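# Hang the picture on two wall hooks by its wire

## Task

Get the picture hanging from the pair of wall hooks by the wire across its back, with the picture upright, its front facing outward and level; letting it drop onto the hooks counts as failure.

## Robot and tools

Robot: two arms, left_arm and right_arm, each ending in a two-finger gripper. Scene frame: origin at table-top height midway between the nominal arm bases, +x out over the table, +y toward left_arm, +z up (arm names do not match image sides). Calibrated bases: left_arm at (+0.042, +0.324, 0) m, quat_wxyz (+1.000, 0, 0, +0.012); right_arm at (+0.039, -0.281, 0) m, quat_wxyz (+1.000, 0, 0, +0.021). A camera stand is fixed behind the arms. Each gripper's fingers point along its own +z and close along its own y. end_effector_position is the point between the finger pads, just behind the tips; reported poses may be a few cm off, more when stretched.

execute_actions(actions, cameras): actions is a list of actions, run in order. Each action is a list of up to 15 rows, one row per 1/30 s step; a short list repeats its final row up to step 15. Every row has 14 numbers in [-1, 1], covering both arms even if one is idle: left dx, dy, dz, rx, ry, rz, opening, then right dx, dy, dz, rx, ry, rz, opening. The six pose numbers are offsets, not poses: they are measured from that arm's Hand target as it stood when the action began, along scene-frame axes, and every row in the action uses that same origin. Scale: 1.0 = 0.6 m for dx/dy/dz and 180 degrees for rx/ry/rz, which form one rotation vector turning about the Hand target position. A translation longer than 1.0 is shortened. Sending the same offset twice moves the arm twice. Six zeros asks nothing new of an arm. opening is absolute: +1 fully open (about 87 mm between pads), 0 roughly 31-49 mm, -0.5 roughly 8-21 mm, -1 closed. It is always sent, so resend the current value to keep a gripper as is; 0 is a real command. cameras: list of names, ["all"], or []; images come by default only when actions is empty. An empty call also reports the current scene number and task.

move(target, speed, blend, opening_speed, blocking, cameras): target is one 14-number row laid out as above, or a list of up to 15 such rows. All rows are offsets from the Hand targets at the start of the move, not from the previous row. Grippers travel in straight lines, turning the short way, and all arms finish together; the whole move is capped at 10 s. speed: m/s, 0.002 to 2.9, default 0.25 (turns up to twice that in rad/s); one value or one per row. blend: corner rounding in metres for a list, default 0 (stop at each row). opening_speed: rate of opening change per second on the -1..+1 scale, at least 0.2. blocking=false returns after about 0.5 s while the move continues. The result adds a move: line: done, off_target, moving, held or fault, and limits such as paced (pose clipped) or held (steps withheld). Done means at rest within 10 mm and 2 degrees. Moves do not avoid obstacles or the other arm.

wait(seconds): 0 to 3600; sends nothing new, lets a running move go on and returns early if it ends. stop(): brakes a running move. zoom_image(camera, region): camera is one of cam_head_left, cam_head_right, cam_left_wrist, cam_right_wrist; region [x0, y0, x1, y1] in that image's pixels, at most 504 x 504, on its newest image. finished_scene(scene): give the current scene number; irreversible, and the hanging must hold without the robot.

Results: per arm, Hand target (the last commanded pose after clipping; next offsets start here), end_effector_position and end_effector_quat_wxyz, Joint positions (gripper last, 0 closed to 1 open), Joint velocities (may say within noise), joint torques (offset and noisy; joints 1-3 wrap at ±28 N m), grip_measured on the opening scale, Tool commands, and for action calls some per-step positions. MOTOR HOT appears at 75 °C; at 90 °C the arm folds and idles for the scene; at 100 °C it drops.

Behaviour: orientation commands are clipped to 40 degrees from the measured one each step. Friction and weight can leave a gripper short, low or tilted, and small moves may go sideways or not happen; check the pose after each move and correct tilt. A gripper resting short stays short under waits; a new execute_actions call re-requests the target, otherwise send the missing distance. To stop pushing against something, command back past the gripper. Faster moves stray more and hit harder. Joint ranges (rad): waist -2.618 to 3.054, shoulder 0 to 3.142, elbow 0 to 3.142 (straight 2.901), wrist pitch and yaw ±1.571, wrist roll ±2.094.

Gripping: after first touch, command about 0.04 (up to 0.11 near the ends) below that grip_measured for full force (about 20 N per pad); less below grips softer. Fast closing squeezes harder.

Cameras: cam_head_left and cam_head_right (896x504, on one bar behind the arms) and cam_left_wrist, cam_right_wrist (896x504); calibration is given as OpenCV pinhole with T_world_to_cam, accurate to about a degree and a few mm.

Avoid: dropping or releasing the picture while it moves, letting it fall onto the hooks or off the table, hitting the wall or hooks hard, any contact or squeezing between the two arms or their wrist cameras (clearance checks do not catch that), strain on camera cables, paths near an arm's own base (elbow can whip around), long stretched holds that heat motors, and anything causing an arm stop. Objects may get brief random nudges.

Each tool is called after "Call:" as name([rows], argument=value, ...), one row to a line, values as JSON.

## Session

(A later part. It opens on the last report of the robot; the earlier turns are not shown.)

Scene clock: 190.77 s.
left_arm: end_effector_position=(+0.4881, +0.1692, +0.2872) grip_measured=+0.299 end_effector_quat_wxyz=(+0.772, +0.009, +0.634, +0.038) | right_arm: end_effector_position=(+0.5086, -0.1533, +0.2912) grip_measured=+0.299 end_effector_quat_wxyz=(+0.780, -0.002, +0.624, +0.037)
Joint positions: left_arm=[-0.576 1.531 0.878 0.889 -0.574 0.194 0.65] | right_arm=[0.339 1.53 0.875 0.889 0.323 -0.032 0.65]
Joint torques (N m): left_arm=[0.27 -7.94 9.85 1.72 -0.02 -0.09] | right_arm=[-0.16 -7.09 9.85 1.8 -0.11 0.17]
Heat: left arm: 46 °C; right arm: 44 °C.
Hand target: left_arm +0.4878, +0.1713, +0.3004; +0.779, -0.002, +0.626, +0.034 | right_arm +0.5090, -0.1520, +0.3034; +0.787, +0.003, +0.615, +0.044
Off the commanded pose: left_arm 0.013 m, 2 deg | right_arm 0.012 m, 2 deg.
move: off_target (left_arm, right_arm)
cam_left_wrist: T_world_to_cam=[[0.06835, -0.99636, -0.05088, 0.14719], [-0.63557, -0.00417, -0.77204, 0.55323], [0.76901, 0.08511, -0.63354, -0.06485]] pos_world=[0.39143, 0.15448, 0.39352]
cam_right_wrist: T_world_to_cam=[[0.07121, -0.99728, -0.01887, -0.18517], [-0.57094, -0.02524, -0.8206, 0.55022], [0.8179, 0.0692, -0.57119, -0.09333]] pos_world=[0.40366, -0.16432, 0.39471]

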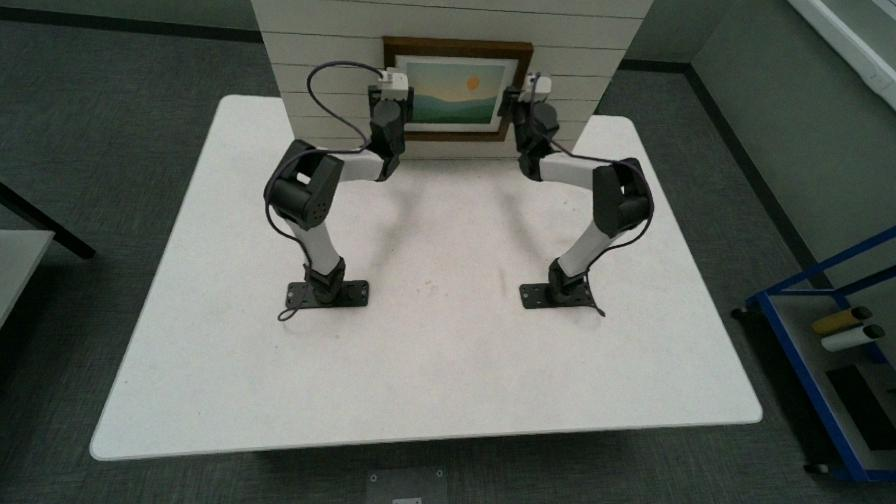

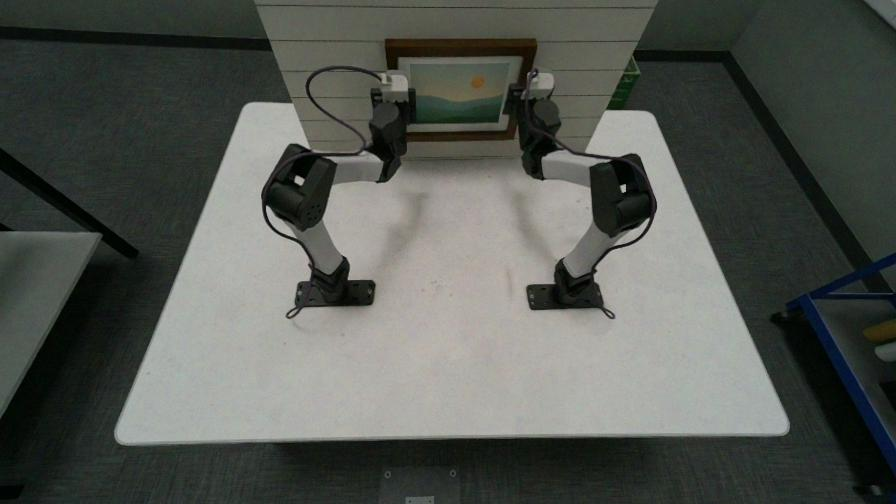

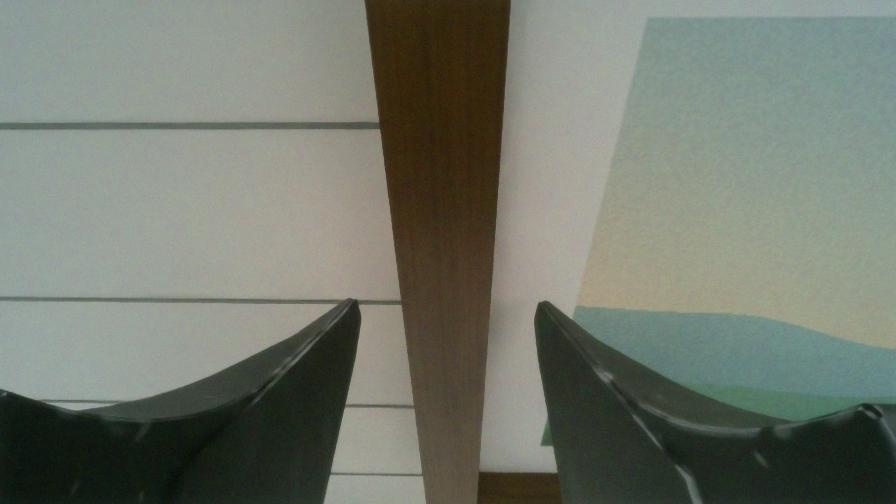

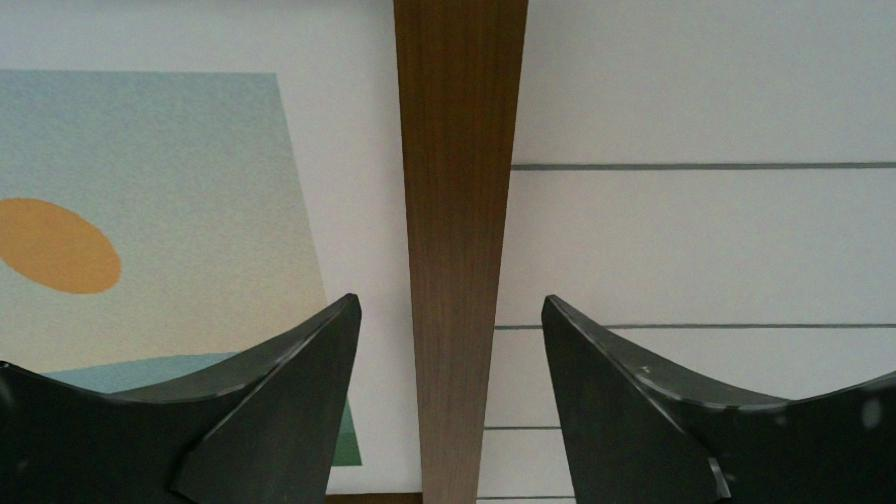

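Call:
move([
  [-0.1,0,-0.02,0,0,0,0.3, -0.1,0,-0.02,0,0,0,0.3],
  [-0.3,0,-0.1,0,0.0,0,0.3, -0.3,0,-0.1,0,0.0,0,0.3],
], speed=[0.1,0.25], blend=[0.02,0], cameras=["all"])

Call:
zoom_image(camera="cam_head_right", region=[360, 0, 580, 160])

Scene clock: 194.03 s.
left_arm: end_effector_position=(+0.3097, +0.1707, +0.2421) grip_measured=+0.300 end_effector_quat_wxyz=(+0.778, +0.001, +0.628, +0.032) | right_arm: end_effector_position=(+0.3315, -0.1497, +0.2421) grip_measured=+0.300 end_effector_quat_wxyz=(+0.784, -0.004, +0.619, +0.043)
Joint positions: left_arm=[-1.1 1.133 0.305 1.286 -1.07 0.452 0.65] | right_arm=[0.765 0.942 0.258 0.998 0.721 -0.163 0.65]
Joint torques (N m): left_arm=[-0.73 -1.43 6.43 1.78 0.05 0.12] | right_arm=[0.36 -1.89 6.57 1.83 -0.04 0.04]
Heat: left arm: 45 °C; right arm: 44 °C.
Hand target: left_arm +0.3077, +0.1713, +0.2404; +0.779, -0.002, +0.626, +0.034 | right_arm +0.3291, -0.1521, +0.2434; +0.787, +0.004, +0.615, +0.044
Off the commanded pose: left_arm 0.003 m, 0 deg | right_arm 0.004 m, 1 deg.
move: done
cam_left_wrist: T_world_to_cam=[[0.06906, -0.99713, -0.03106, 0.15371], [-0.62248, -0.01874, -0.78241, 0.40594], [0.77958, 0.07336, -0.62199, 0.03968]] pos_world=[0.21114, 0.15796, 0.34706]
cam_right_wrist: T_world_to_cam=[[0.08309, -0.99626, -0.02365, -0.17253], [-0.56099, -0.02715, -0.82738, 0.40698], [0.82364, 0.08202, -0.56115, 0.02074]] pos_world=[0.22557, -0.16254, 0.34429]

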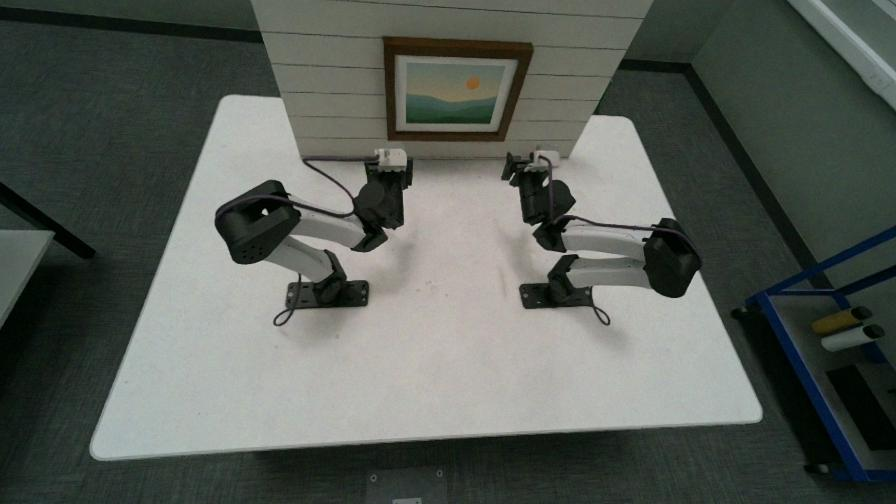

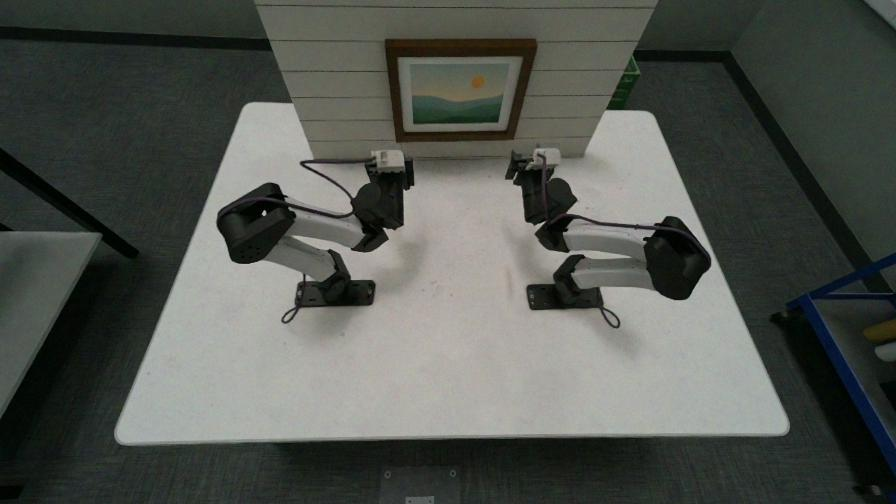

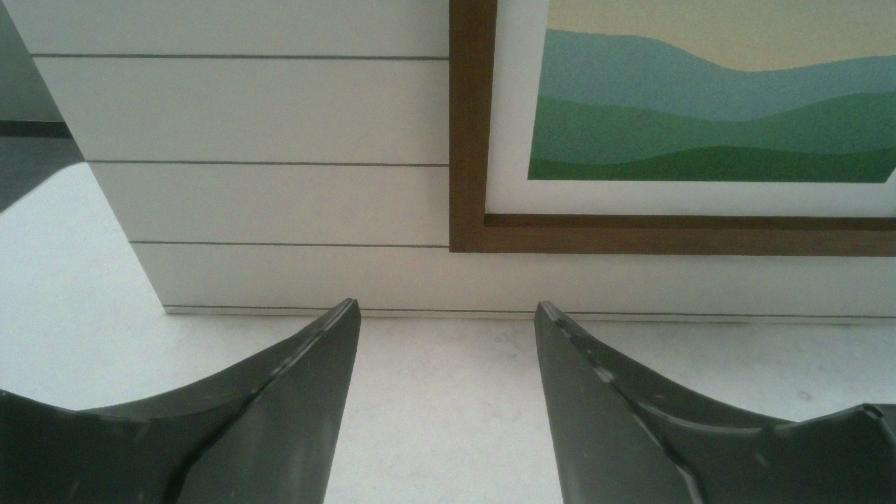

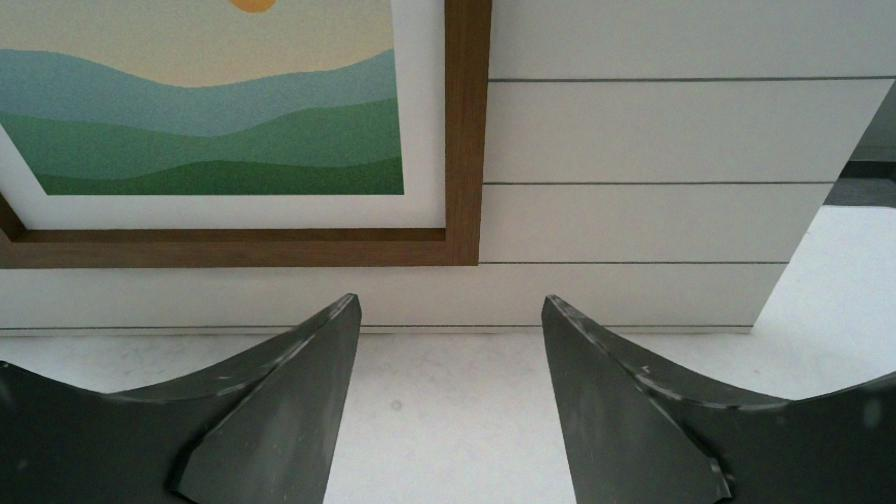

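Scaled by 2.291.

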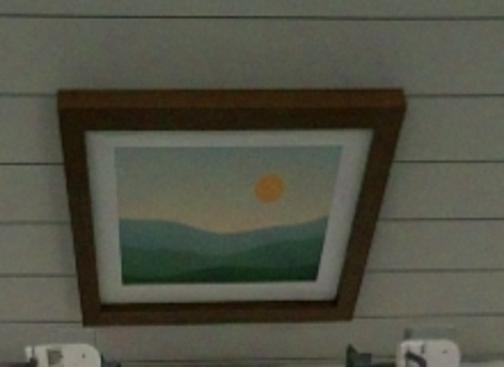

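Call:
finished_scene(scene=1)

The scene is finished: the task was done.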